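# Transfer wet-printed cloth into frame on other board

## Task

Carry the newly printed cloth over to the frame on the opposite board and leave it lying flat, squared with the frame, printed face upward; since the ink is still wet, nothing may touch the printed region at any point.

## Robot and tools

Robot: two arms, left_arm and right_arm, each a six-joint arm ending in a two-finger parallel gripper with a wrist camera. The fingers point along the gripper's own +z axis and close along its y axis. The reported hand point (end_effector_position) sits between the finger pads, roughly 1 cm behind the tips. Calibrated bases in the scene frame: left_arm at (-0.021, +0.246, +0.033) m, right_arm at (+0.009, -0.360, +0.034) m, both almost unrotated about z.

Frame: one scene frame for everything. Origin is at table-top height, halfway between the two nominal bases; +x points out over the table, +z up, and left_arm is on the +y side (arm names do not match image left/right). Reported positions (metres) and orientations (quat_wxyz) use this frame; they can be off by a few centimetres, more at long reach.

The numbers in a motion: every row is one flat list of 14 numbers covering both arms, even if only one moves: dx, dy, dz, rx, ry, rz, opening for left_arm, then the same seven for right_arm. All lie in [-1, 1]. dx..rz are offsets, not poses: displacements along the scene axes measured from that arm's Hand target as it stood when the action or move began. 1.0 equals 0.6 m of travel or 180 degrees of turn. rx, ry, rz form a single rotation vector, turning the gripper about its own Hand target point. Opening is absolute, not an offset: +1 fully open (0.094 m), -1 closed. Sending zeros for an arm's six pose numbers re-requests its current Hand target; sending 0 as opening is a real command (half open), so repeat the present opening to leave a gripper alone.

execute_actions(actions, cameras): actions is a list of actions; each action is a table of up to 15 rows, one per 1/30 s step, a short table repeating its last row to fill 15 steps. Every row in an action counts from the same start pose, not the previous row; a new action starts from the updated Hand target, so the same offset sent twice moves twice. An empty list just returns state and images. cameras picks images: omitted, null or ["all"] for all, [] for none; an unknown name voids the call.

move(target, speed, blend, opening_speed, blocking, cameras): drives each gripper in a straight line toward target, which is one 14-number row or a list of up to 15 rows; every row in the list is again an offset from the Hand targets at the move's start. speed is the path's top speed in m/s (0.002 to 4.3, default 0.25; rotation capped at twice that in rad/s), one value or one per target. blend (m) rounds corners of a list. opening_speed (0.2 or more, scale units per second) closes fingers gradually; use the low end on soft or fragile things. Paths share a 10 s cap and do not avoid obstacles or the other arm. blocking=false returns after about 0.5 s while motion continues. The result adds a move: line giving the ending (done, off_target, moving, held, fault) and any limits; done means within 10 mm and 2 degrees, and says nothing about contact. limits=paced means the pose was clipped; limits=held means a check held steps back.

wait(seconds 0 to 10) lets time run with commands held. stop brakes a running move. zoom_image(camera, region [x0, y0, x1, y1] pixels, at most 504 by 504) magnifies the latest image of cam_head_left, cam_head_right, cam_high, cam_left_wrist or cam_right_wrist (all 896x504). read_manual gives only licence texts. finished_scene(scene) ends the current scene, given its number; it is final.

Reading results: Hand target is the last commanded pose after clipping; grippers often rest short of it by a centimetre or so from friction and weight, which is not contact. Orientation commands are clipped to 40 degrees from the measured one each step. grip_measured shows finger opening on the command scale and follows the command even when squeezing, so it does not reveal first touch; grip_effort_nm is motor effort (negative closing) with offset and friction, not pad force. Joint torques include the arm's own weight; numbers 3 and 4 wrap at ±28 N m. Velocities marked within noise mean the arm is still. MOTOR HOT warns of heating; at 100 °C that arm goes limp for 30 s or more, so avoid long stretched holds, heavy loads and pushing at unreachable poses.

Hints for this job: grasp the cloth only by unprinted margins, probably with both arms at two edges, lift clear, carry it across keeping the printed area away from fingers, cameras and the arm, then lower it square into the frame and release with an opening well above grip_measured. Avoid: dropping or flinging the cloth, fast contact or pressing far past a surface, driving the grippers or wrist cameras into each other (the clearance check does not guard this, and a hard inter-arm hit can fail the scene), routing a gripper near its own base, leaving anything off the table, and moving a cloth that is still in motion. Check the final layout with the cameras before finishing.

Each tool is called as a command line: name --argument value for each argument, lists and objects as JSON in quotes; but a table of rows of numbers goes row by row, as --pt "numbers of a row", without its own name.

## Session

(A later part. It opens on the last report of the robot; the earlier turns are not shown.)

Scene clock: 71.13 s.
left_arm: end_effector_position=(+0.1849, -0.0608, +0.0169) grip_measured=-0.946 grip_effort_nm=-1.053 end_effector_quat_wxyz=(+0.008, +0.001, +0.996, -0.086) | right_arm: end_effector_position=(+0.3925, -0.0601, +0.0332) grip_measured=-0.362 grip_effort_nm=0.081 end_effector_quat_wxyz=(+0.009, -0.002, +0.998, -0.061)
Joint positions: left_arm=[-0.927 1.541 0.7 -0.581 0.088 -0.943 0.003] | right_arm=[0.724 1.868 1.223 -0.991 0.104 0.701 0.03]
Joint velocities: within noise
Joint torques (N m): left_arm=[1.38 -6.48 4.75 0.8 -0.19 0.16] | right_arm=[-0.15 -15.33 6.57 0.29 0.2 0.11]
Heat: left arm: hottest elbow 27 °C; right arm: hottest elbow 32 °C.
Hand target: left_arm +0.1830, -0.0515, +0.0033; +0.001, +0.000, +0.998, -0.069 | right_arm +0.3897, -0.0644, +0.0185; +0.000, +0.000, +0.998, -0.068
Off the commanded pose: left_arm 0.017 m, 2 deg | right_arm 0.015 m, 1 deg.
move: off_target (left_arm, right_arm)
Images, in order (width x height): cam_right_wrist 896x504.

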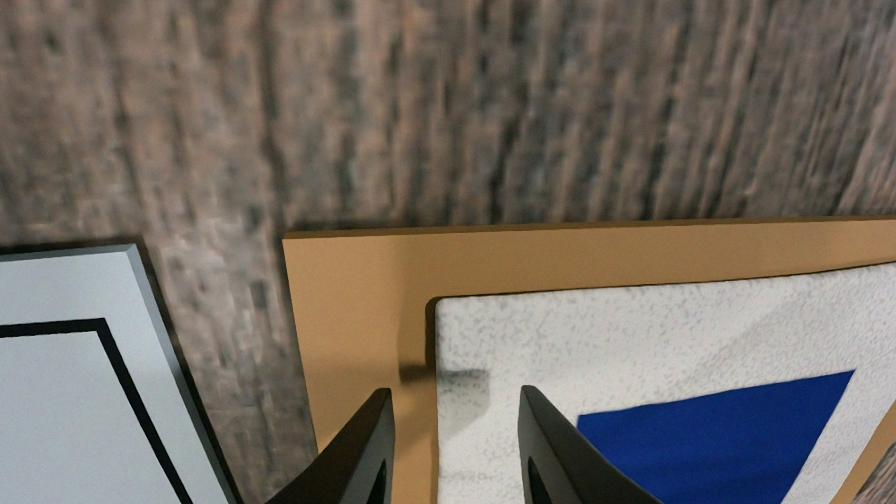

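move --target '[0, 0, 0, 0, 0, 0, -1, -0.010, -0.014, -0.006, 0, 0, 0, -0.36]' --speed 0.04 --cameras '["cam_right_wrist"]'

Scene clock: 72.40 s.
left_arm: end_effector_position=(+0.1849, -0.0608, +0.0169) grip_measured=-0.946 grip_effort_nm=-1.053 end_effector_quat_wxyz=(+0.008, +0.001, +0.996, -0.086) | right_arm: end_effector_position=(+0.3846, -0.0668, +0.0238) grip_measured=-0.362 grip_effort_nm=0.071 end_effector_quat_wxyz=(+0.004, -0.003, +0.998, -0.065)
Joint positions: left_arm=[-0.927 1.541 0.7 -0.581 0.088 -0.943 0.003] | right_arm=[0.724 1.868 1.191 -0.971 0.104 0.701 0.03]
Joint velocities: within noise
Joint torques (N m): left_arm=[0.79 -5.54 4.96 0.65 -0.14 0.11] | right_arm=[-0.56 -16.5 6.13 0.31 0.21 0.08]
Heat: left arm: hottest elbow 27 °C; right arm: hottest elbow 32 °C.
Hand target: left_arm +0.1830, -0.0515, +0.0033; +0.001, +0.000, +0.998, -0.069 | right_arm +0.3836, -0.0728, +0.0149; +0.000, +0.000, +0.998, -0.068
Off the commanded pose: left_arm 0.017 m, 2 deg | right_arm 0.011 m, 1 deg.
move: off_target (left_arm, right_arm)
Images, in order (width x height): cam_right_wrist 896x504.

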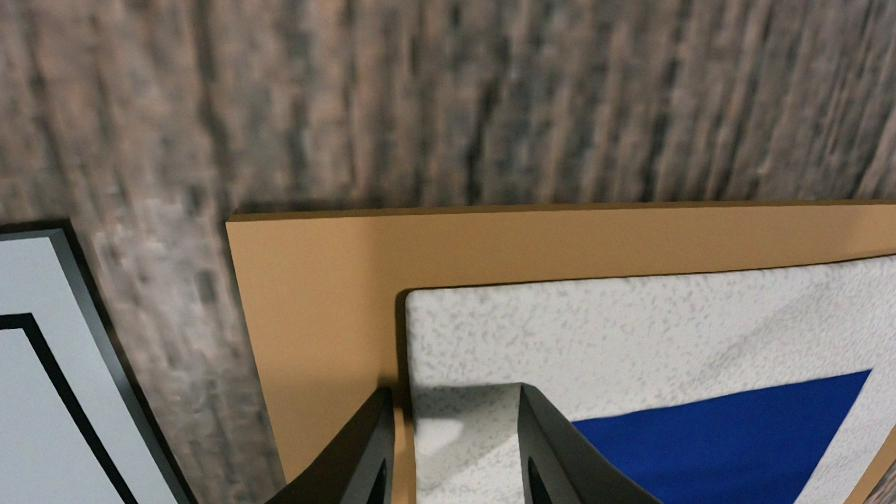

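move --target '[0, 0, 0, 0, 0, 0, -1, 0, 0.010, -0.014, 0, 0, 0, -0.36]' --speed 0.04 --cameras '["cam_right_wrist"]'

zoom_image --camera "cam_right_wrist" --region '[360, 330, 600, 498]'

Scene clock: 73.83 s.
left_arm: end_effector_position=(+0.1849, -0.0608, +0.0169) grip_measured=-0.946 grip_effort_nm=-1.057 end_effector_quat_wxyz=(+0.008, +0.001, +0.996, -0.086) | right_arm: end_effector_position=(+0.3862, -0.0654, +0.0237) grip_measured=-0.362 grip_effort_nm=0.071 end_effector_quat_wxyz=(+0.008, -0.002, +0.998, -0.062)
Joint positions: left_arm=[-0.927 1.541 0.7 -0.581 0.088 -0.943 0.003] | right_arm=[0.724 1.868 1.191 -0.962 0.104 0.701 0.03]
Joint velocities: within noise
Joint torques (N m): left_arm=[1.85 -6.18 4.79 0.84 -0.24 0.1] | right_arm=[-0.44 -14.86 6.69 0.73 0.2 0.17]
Heat: left arm: hottest elbow 27 °C; right arm: hottest elbow 32 °C.
Hand target: left_arm +0.1830, -0.0515, +0.0033; +0.001, +0.000, +0.998, -0.069 | right_arm +0.3836, -0.0668, +0.0065; +0.000, +0.000, +0.998, -0.068
Off the commanded pose: left_arm 0.017 m, 2 deg | right_arm 0.017 m, 1 deg.
move: off_target (left_arm, right_arm)
Images, in order (width x height): cam_right_wrist 896x504.

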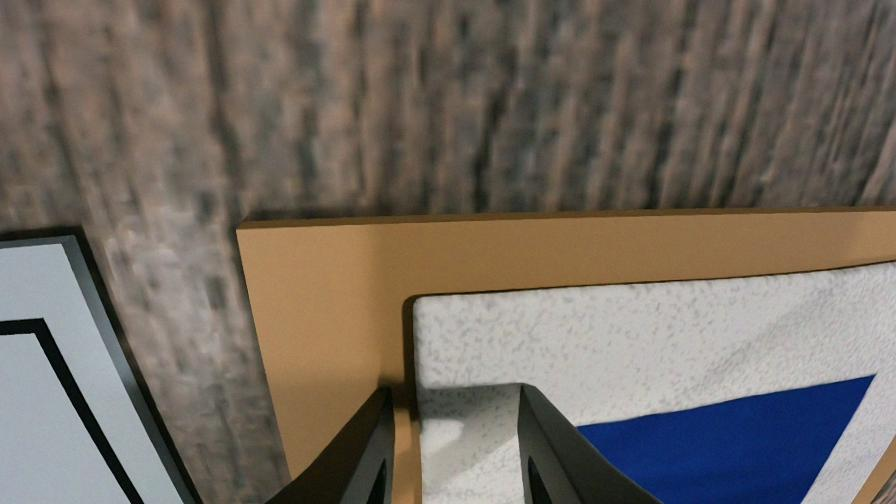

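Scaled by 2.100 from the camera's 896x504 image, which has a finer 1280x720 frame.

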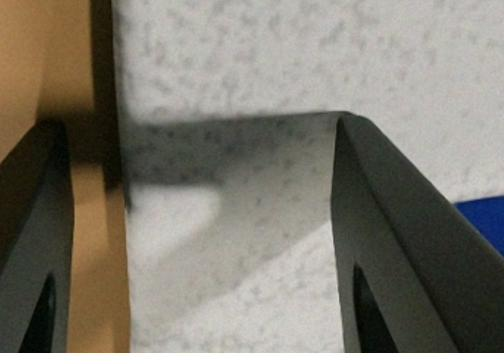

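move --target '[0, 0, 0, 0, 0, 0, -1, 0, 0, 0, 0, 0, 0, -0.75]' --opening_speed 0.25 --cameras '["cam_right_wrist"]'

zoom_image --camera "cam_right_wrist" --region '[360, 330, 600, 498]'

Scene clock: 76.27 s.
left_arm: end_effector_position=(+0.1849, -0.0608, +0.0169) grip_measured=-0.946 grip_effort_nm=-1.053 end_effector_quat_wxyz=(+0.008, +0.001, +0.996, -0.086) | right_arm: end_effector_position=(+0.3876, -0.0649, +0.0234) grip_measured=-0.746 grip_effort_nm=-0.173 end_effector_quat_wxyz=(+0.011, -0.002, +0.998, -0.061)
Joint positions: left_arm=[-0.927 1.541 0.7 -0.581 0.088 -0.943 0.003] | right_arm=[0.724 1.868 1.191 -0.956 0.107 0.702 0.012]
Joint velocities: within noise
Joint torques (N m): left_arm=[1.49 -5.48 4.6 0.75 -0.2 0.13] | right_arm=[0.09 -14.74 6.71 0.43 0.07 0.15]
Heat: left arm: hottest elbow 27 °C; right arm: hottest elbow 33 °C.
Hand target: left_arm +0.1830, -0.0515, +0.0033; +0.001, +0.000, +0.998, -0.069 | right_arm +0.3836, -0.0668, +0.0066; +0.000, +0.000, +0.998, -0.068
Off the commanded pose: left_arm 0.017 m, 2 deg | right_arm 0.017 m, 2 deg.
move: off_target (left_arm, right_arm)
Images, in order (width x height): cam_right_wrist 896x504.

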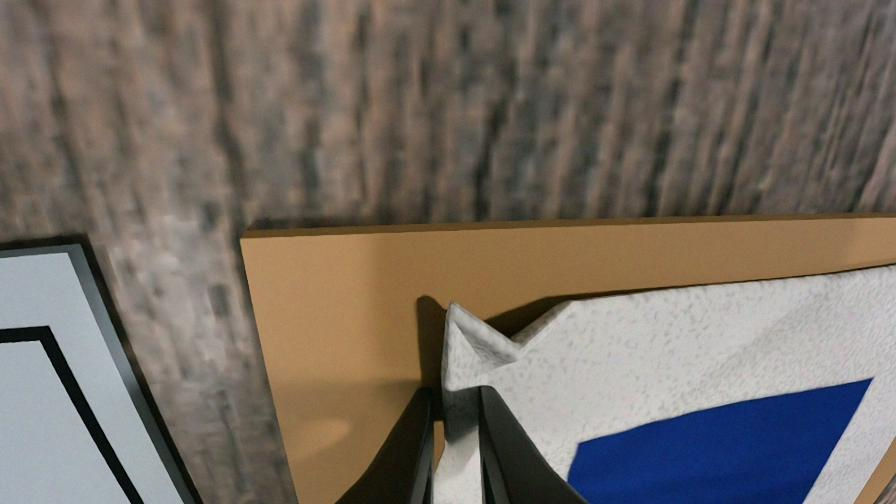

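Scaled by 2.100 from the camera's 896x504 image, which has a finer 1280x720 frame.

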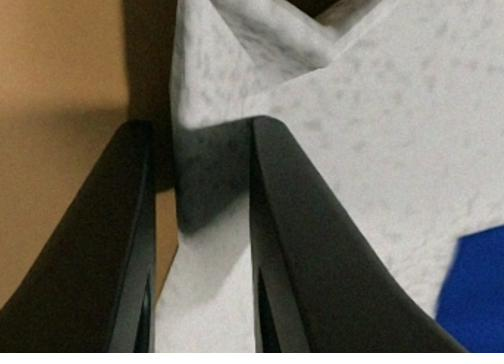

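Edge buckles up. Close fully.

move --target '[0, 0, 0, 0, 0, 0, -1, 0, 0, 0, 0, 0, 0, -1]' --opening_speed 0.25

zoom_image --camera "cam_right_wrist" --region '[360, 300, 640, 496]'

Scene clock: 79.97 s.
left_arm: end_effector_position=(+0.1849, -0.0608, +0.0169) grip_measured=-0.946 grip_effort_nm=-1.053 end_effector_quat_wxyz=(+0.008, +0.001, +0.996, -0.086) | right_arm: end_effector_position=(+0.3883, -0.0657, +0.0237) grip_measured=-0.933 grip_effort_nm=-1.028 end_effector_quat_wxyz=(+0.013, -0.002, +0.998, -0.063)
Joint positions: left_arm=[-0.927 1.541 0.7 -0.581 0.088 -0.943 0.003] | right_arm=[0.724 1.868 1.191 -0.956 0.113 0.702 0.003]
Joint velocities: within noise
Joint torques (N m): left_arm=[2.08 -5.71 4.98 0.72 -0.22 0.11] | right_arm=[-0.56 -14.68 6.79 0.42 -0.24 0.13]
Heat: left arm: hottest elbow 27 °C; right arm: hottest elbow 33 °C.
Hand target: left_arm +0.1830, -0.0515, +0.0033; +0.001, +0.000, +0.998, -0.069 | right_arm +0.3836, -0.0668, +0.0066; +0.000, +0.000, +0.998, -0.068
Off the commanded pose: left_arm 0.017 m, 2 deg | right_arm 0.018 m, 2 deg.
move: off_target (left_arm, right_arm)

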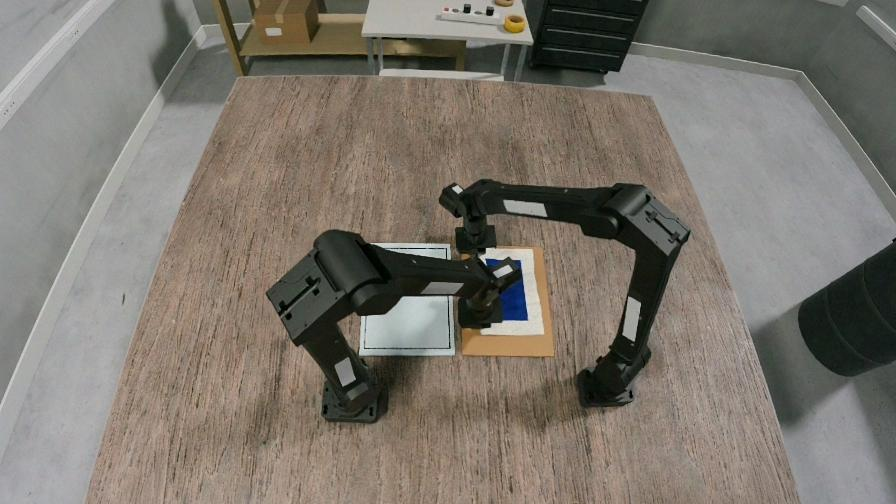

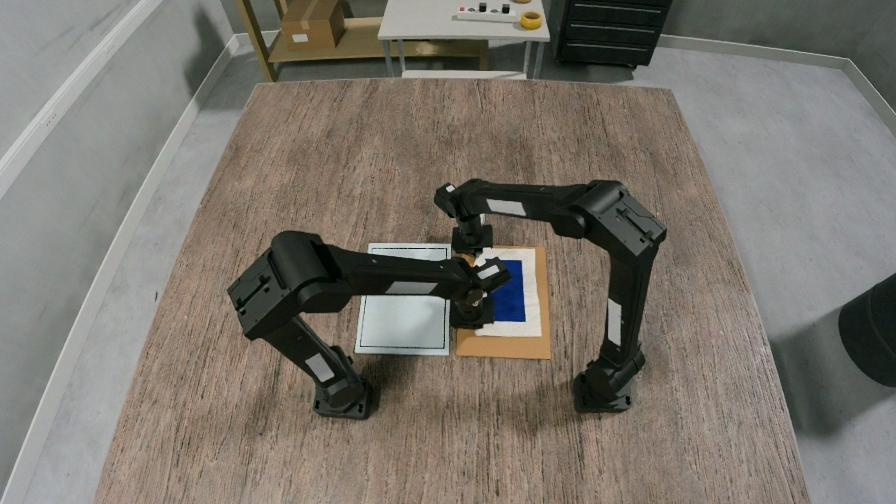

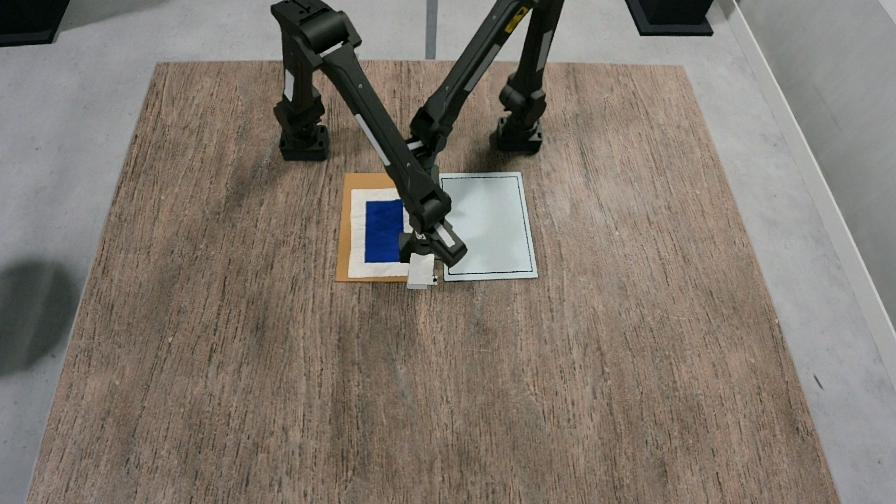

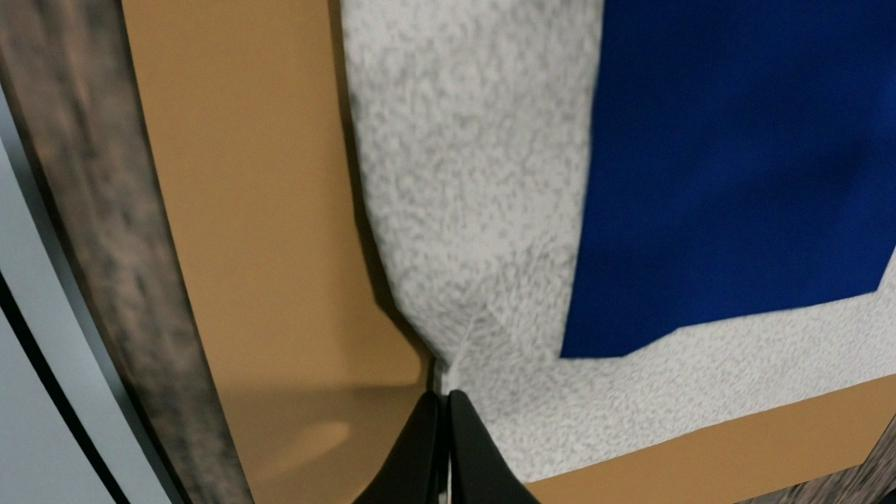

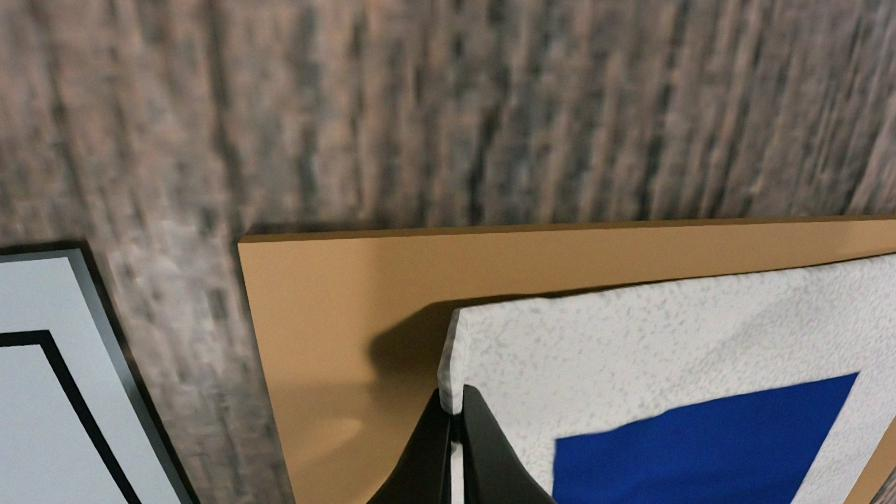

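Scaled by 1.800 from the camera's 896x504 image, which has a finer 1280x720 frame.

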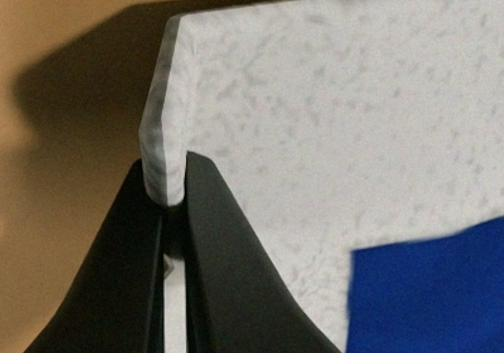

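move --target '[0.003, -0.0155, 0.08, 0, 0, 0, -1, 0.008, 0.002, 0.085, 0, 0, 0, -1]' --speed 0.04

Scene clock: 86.40 s.
left_arm: end_effector_position=(+0.1780, -0.0496, +0.0404) grip_measured=-0.948 grip_effort_nm=-1.053 end_effector_quat_wxyz=(-0.006, -0.001, +0.998, -0.060) | right_arm: end_effector_position=(+0.3724, -0.0775, +0.0399) grip_measured=-0.935 grip_effort_nm=-1.048 end_effector_quat_wxyz=(-0.017, -0.004, +0.996, -0.084)
Joint positions: left_arm=[-0.927 1.483 0.726 -0.724 0.082 -0.943 0.002] | right_arm=[0.724 1.839 1.194 -1.06 0.106 0.702 0.003]
Joint velocities: within noise
Joint torques (N m): left_arm=[0.44 -7.71 8.1 0.03 -0.05 -0.09] | right_arm=[-0.38 -18.2 10.8 -0.32 0.12 0.11]
Heat: left arm: hottest elbow 27 °C; right arm: hottest elbow 33 °C.
Hand target: left_arm +0.1847, -0.0607, +0.0511; +0.001, +0.000, +0.998, -0.069 | right_arm +0.3884, -0.0656, +0.0575; +0.000, +0.000, +0.998, -0.068
Off the commanded pose: left_arm 0.017 m, 1 deg | right_arm 0.027 m, 3 deg.
move: off_target (left_arm, right_arm)

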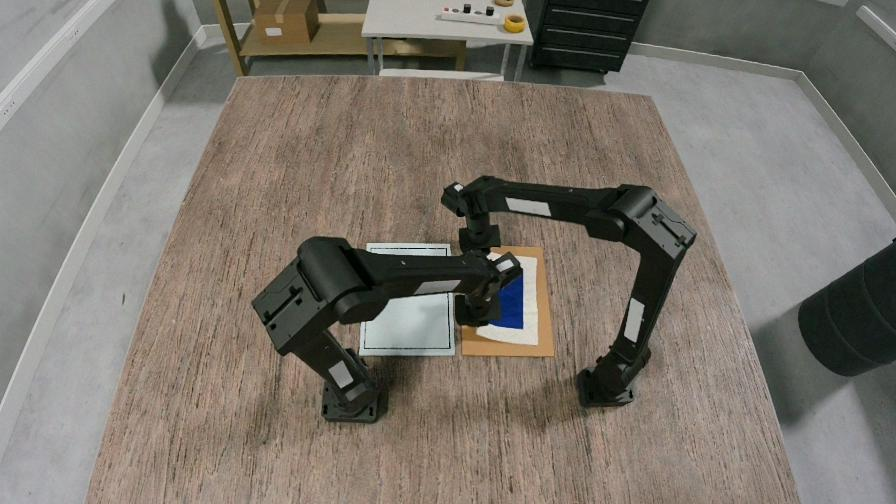

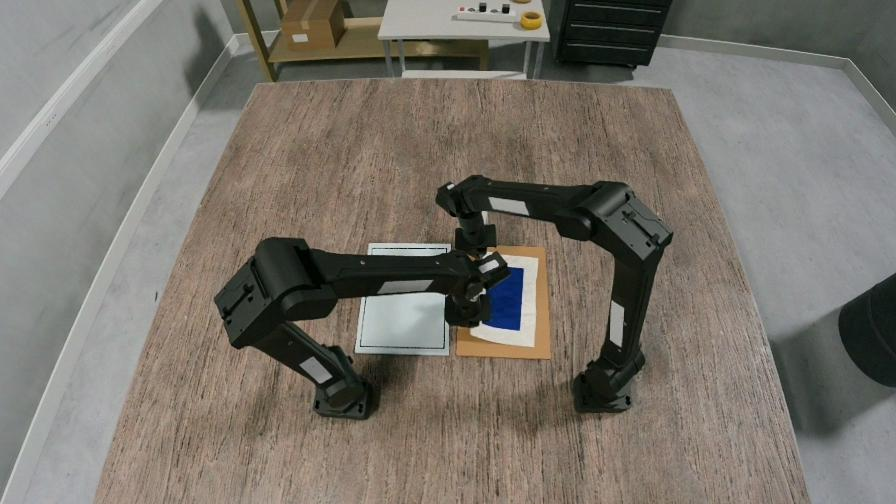

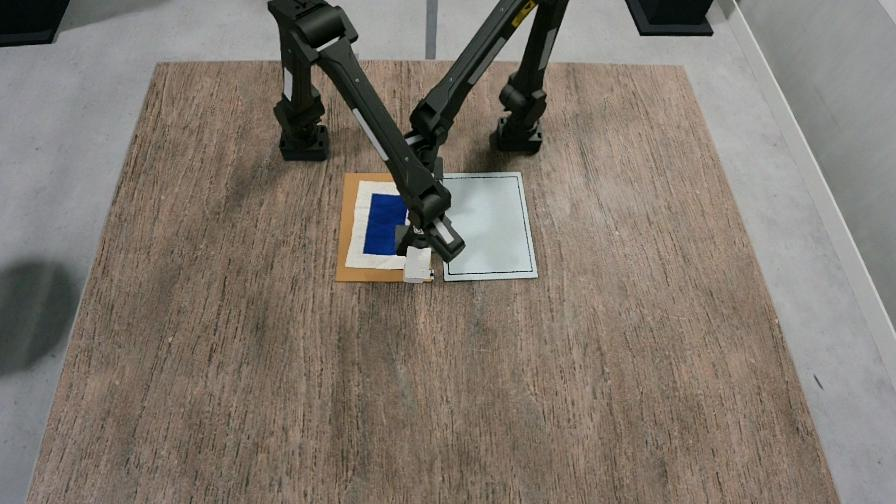

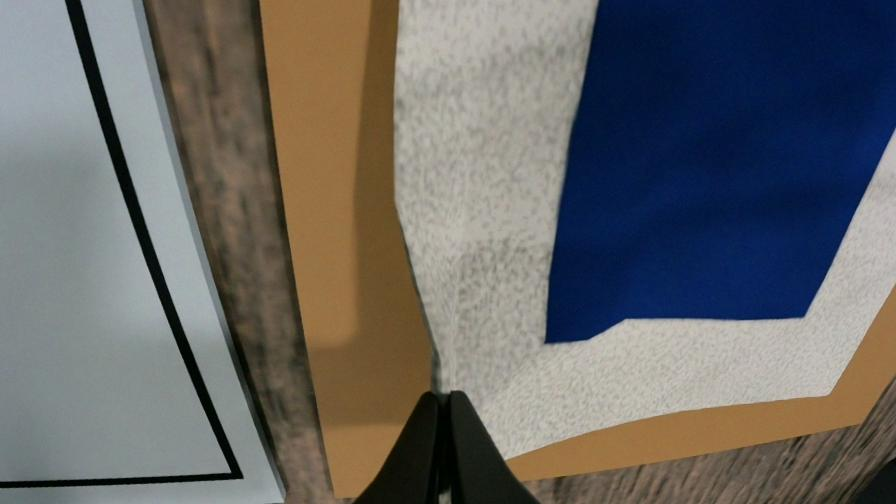

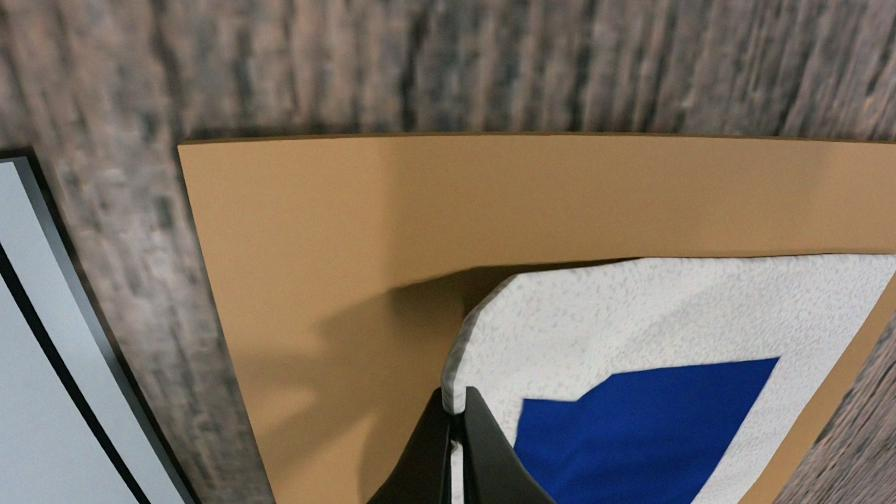

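move --target '[-0.0145, 0.168, 0.015, 0, 0, 0.011, -1, -0.014, 0.193, 0.0175, 0, 0, 0.011, -1]' --speed 0.06

Scene clock: 90.73 s.
left_arm: end_effector_position=(+0.1784, +0.0355, +0.0602) grip_measured=-0.948 grip_effort_nm=-1.053 end_effector_quat_wxyz=(+0.006, -0.018, +0.997, -0.072) | right_arm: end_effector_position=(+0.3751, +0.0329, +0.0672) grip_measured=-0.935 grip_effort_nm=-1.048 end_effector_quat_wxyz=(-0.003, -0.015, +0.997, -0.073)
Joint positions: left_arm=[-0.745 1.247 0.566 -0.779 0.094 -0.798 0.002] | right_arm=[0.874 1.957 1.468 -1.194 0.093 0.828 0.003]
Joint velocities: within noise
Joint torques (N m): left_arm=[1.73 -5.07 6.02 -0.02 0.15 0.11] | right_arm=[1.14 -17.38 12.1 -0.36 0.11 0.14]
Heat: left arm: hottest elbow 27 °C; right arm: hottest elbow 33 °C.
Hand target: left_arm +0.1762, +0.0401, +0.0602; +0.002, -0.018, +0.997, -0.069 | right_arm +0.3799, +0.0502, +0.0679; +0.001, -0.017, +0.998, -0.068
Off the commanded pose: left_arm 0.005 m, 1 deg | right_arm 0.018 m, 1 deg.
move: off_target (right_arm)

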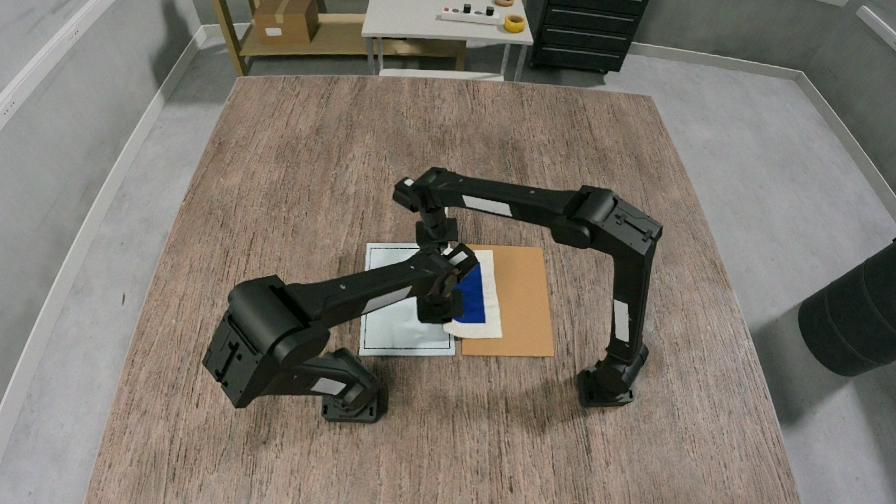

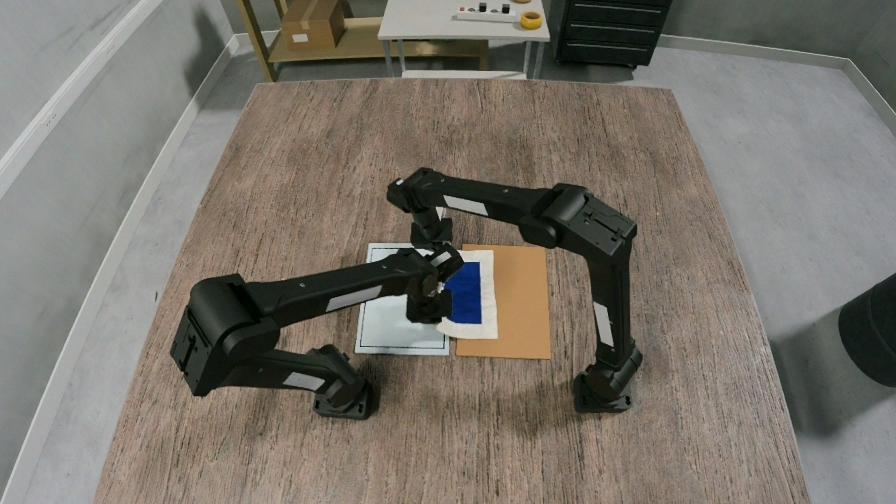

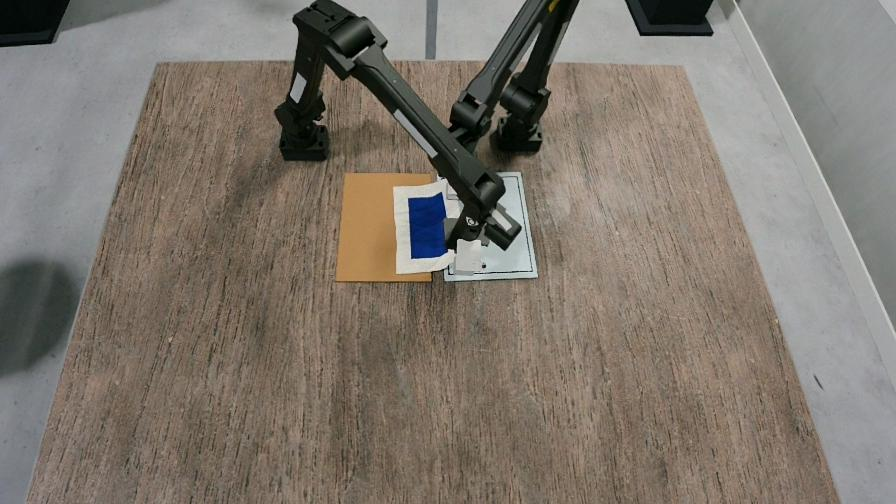

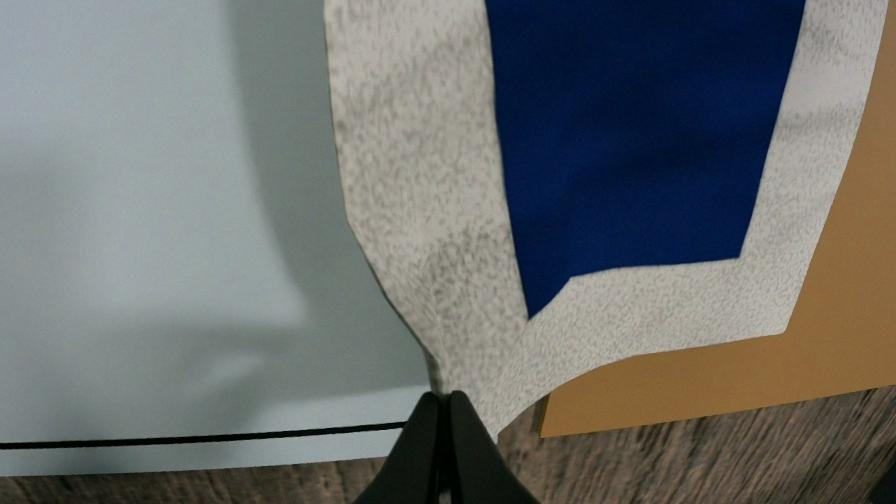

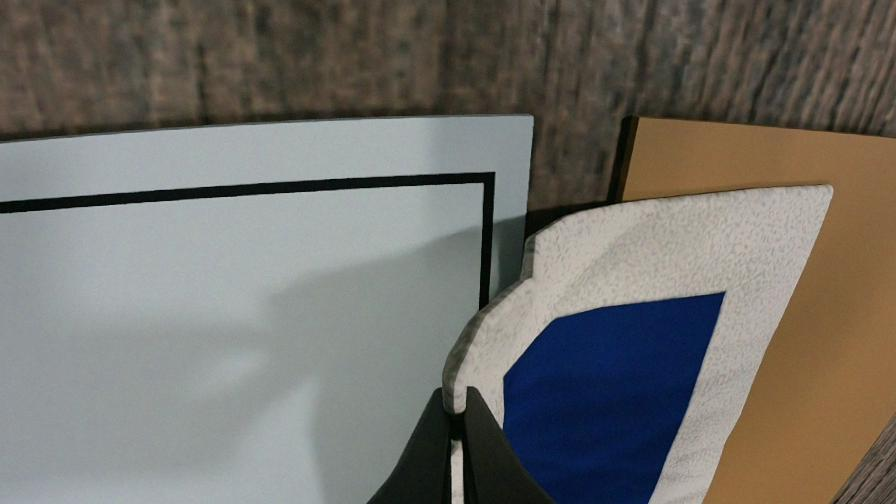

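move --target '[-0.0137, 0.150, -0.0087, 0, 0, 0, -1, -0.0015, 0.1663, -0.0115, 0, 0, 0, -1]' --speed 0.06

Scene clock: 93.87 s.
left_arm: end_effector_position=(+0.1718, +0.1266, +0.0553) grip_measured=-0.948 grip_effort_nm=-1.048 end_effector_quat_wxyz=(+0.008, -0.018, +0.997, -0.070) | right_arm: end_effector_position=(+0.3769, +0.1326, +0.0618) grip_measured=-0.935 grip_effort_nm=-1.048 end_effector_quat_wxyz=(-0.003, -0.015, +0.997, -0.073)
Joint positions: left_arm=[-0.453 1.075 0.429 -0.846 0.118 -0.505 0.002] | right_arm=[0.975 2.159 1.792 -1.326 0.082 0.929 0.003]
Joint velocities: within noise
Joint torques (N m): left_arm=[1.2 -3.02 6.19 -0.38 0.17 0.11] | right_arm=[0.97 -20.89 12.9 -0.4 0.16 0.19]
Heat: left arm: hottest elbow 27 °C; right arm: hottest elbow 33 °C.
Hand target: left_arm +0.1679, +0.1301, +0.0550; +0.002, -0.018, +0.997, -0.069 | right_arm +0.3789, +0.1501, +0.0612; +0.001, -0.017, +0.998, -0.068
Off the commanded pose: left_arm 0.005 m, 1 deg | right_arm 0.017 m, 1 deg.
move: off_target (right_arm)

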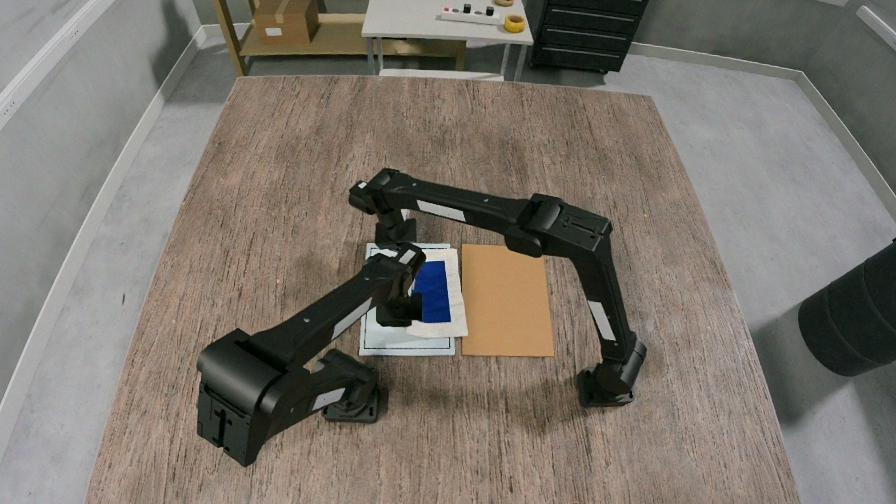

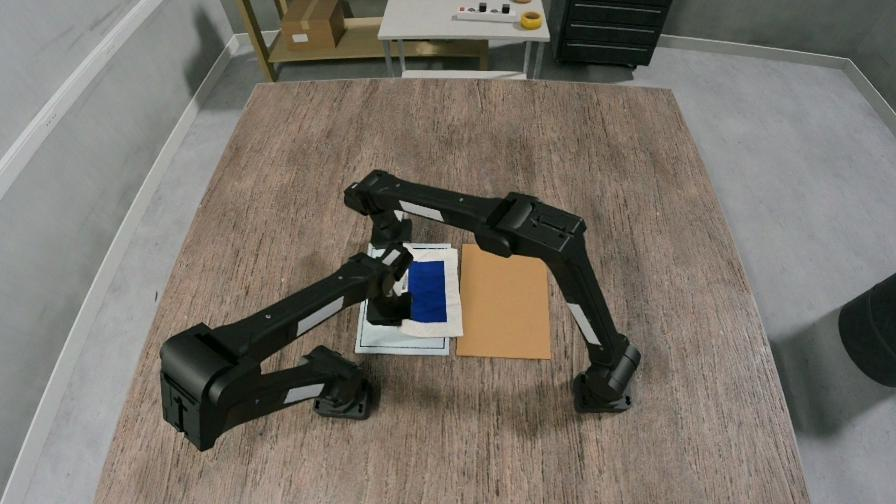

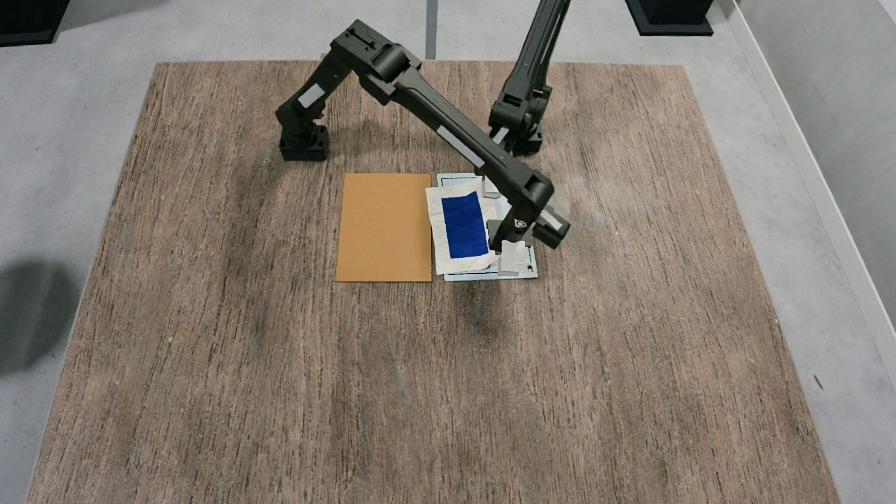

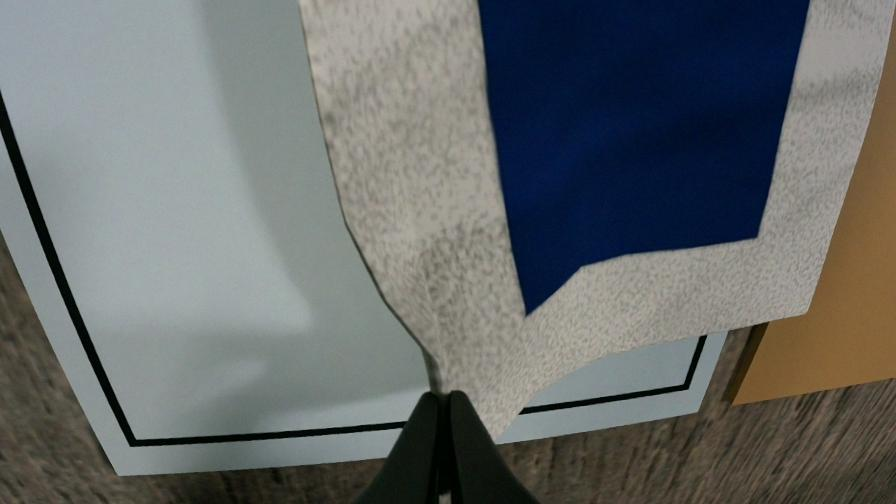

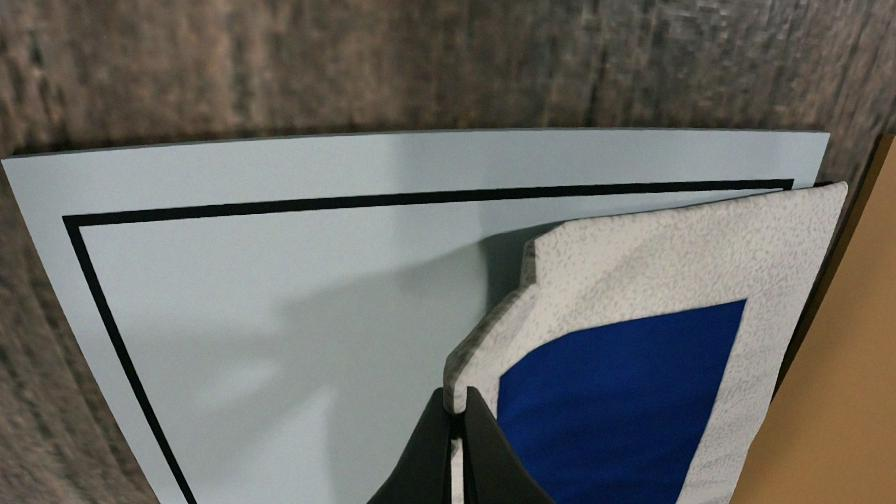

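zoom_image --camera "cam_high" --region '[400, 160, 570, 300]'

zoom_image --camera "cam_head_right" --region '[340, 220, 560, 370]'

Scaled by 2.965 from the camera's 896x504 image, which has a finer 1280x720 frame.

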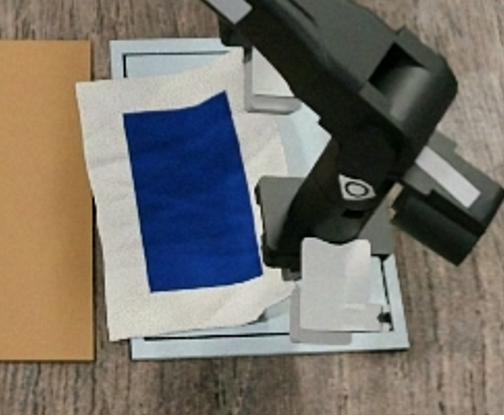

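Scaled by 2.291 from the camera's 896x504 image, which has a finer 1280x720 frame.

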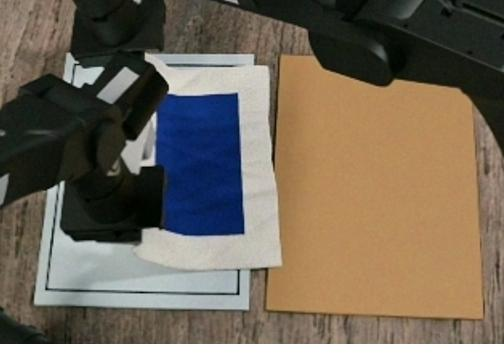

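move --target '[-0.0165, 0.0557, -0.0167, 0, 0, 0, -1, -0.0248, 0.0423, -0.0178, 0, 0, 0, -1]' --speed 0.05

zoom_image --camera "cam_high" --region '[400, 160, 570, 300]'

Scene clock: 100.47 s.
left_arm: end_effector_position=(+0.1618, +0.1609, +0.0451) grip_measured=-0.948 grip_effort_nm=-1.053 end_effector_quat_wxyz=(+0.007, -0.018, +0.997, -0.070) | right_arm: end_effector_position=(+0.3637, +0.1588, +0.0523) grip_measured=-0.935 grip_effort_nm=-1.048 end_effector_quat_wxyz=(-0.002, -0.015, +0.997, -0.073)
Joint positions: left_arm=[-0.316 1.025 0.367 -0.853 0.126 -0.367 0.002] | right_arm=[1.015 2.206 1.848 -1.336 0.078 0.969 0.003]
Joint velocities: within noise
Joint torques (N m): left_arm=[1.9 -2.37 6.28 0.03 0.15 0.15] | right_arm=[1.26 -21.71 12.77 -0.46 0.11 0.18]
Heat: left arm: hottest elbow 27 °C; right arm: hottest elbow 34 °C.
Hand target: left_arm +0.1579, +0.1635, +0.0449; +0.002, -0.018, +0.997, -0.069 | right_arm +0.3640, +0.1754, +0.0503; +0.001, -0.017, +0.998, -0.068
Off the commanded pose: left_arm 0.005 m, 1 deg | right_arm 0.017 m, 1 deg.
move: off_target (right_arm)

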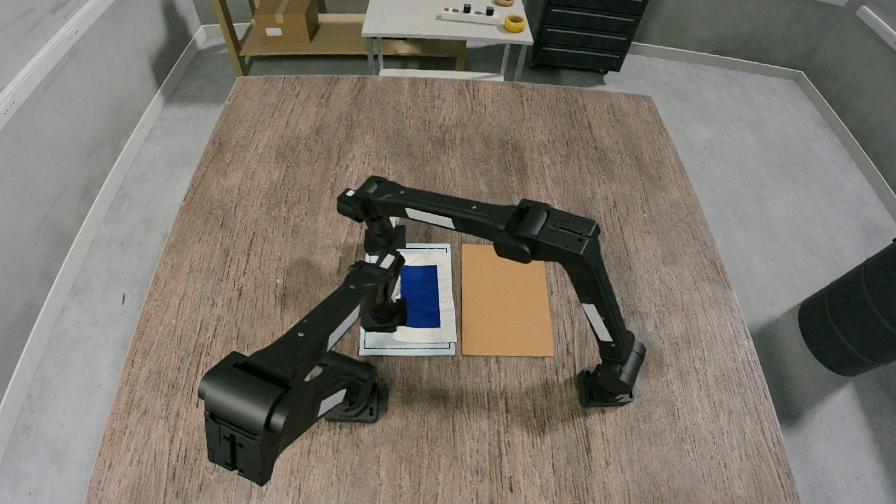

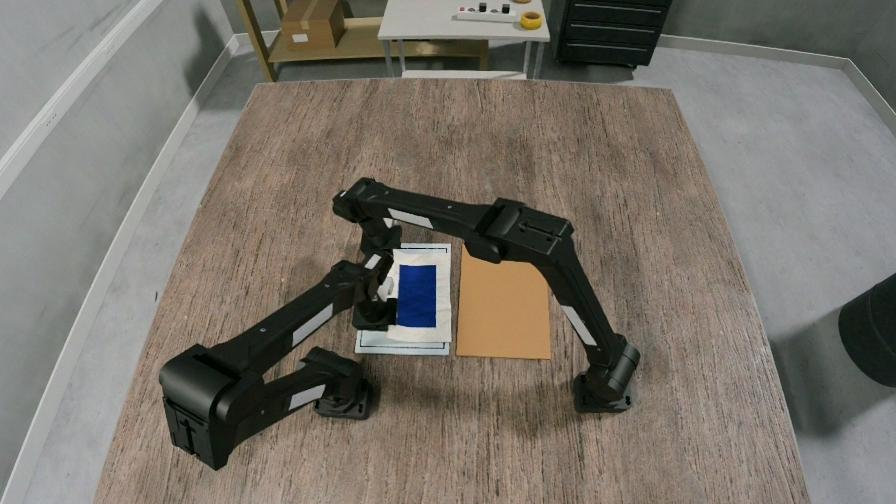

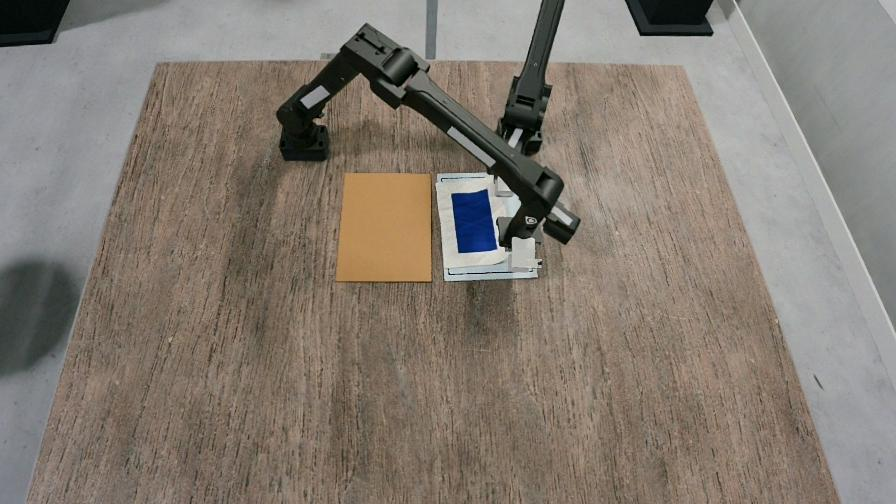

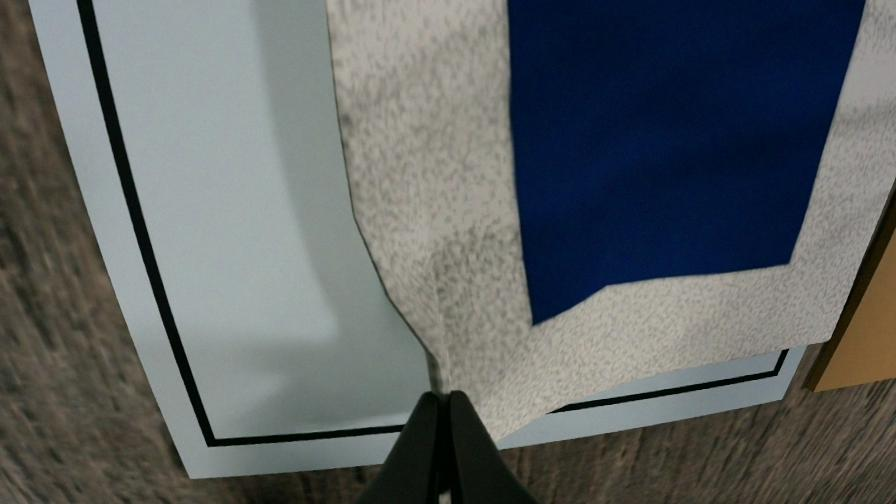

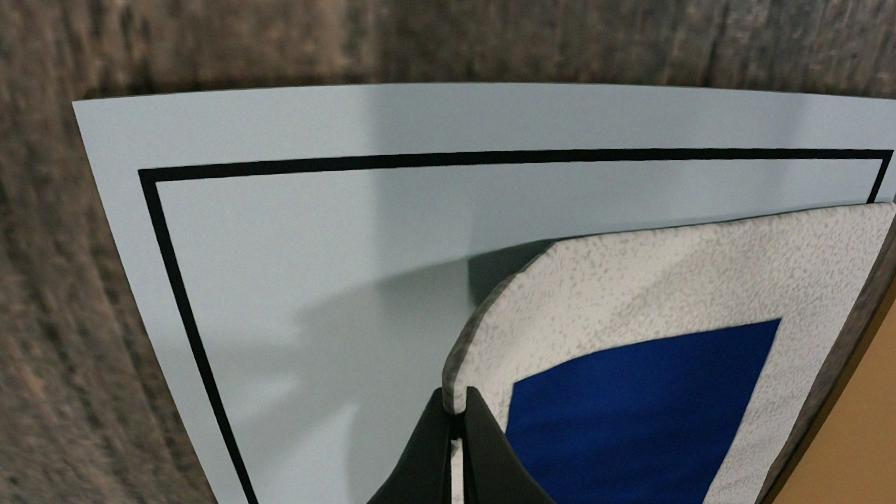

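Scaled by 2.965 from the camera's 896x504 image, which has a finer 1280x720 frame.

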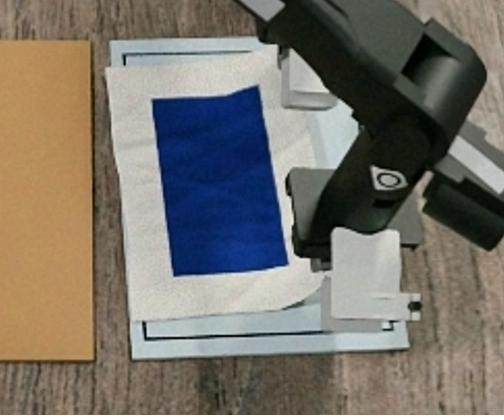

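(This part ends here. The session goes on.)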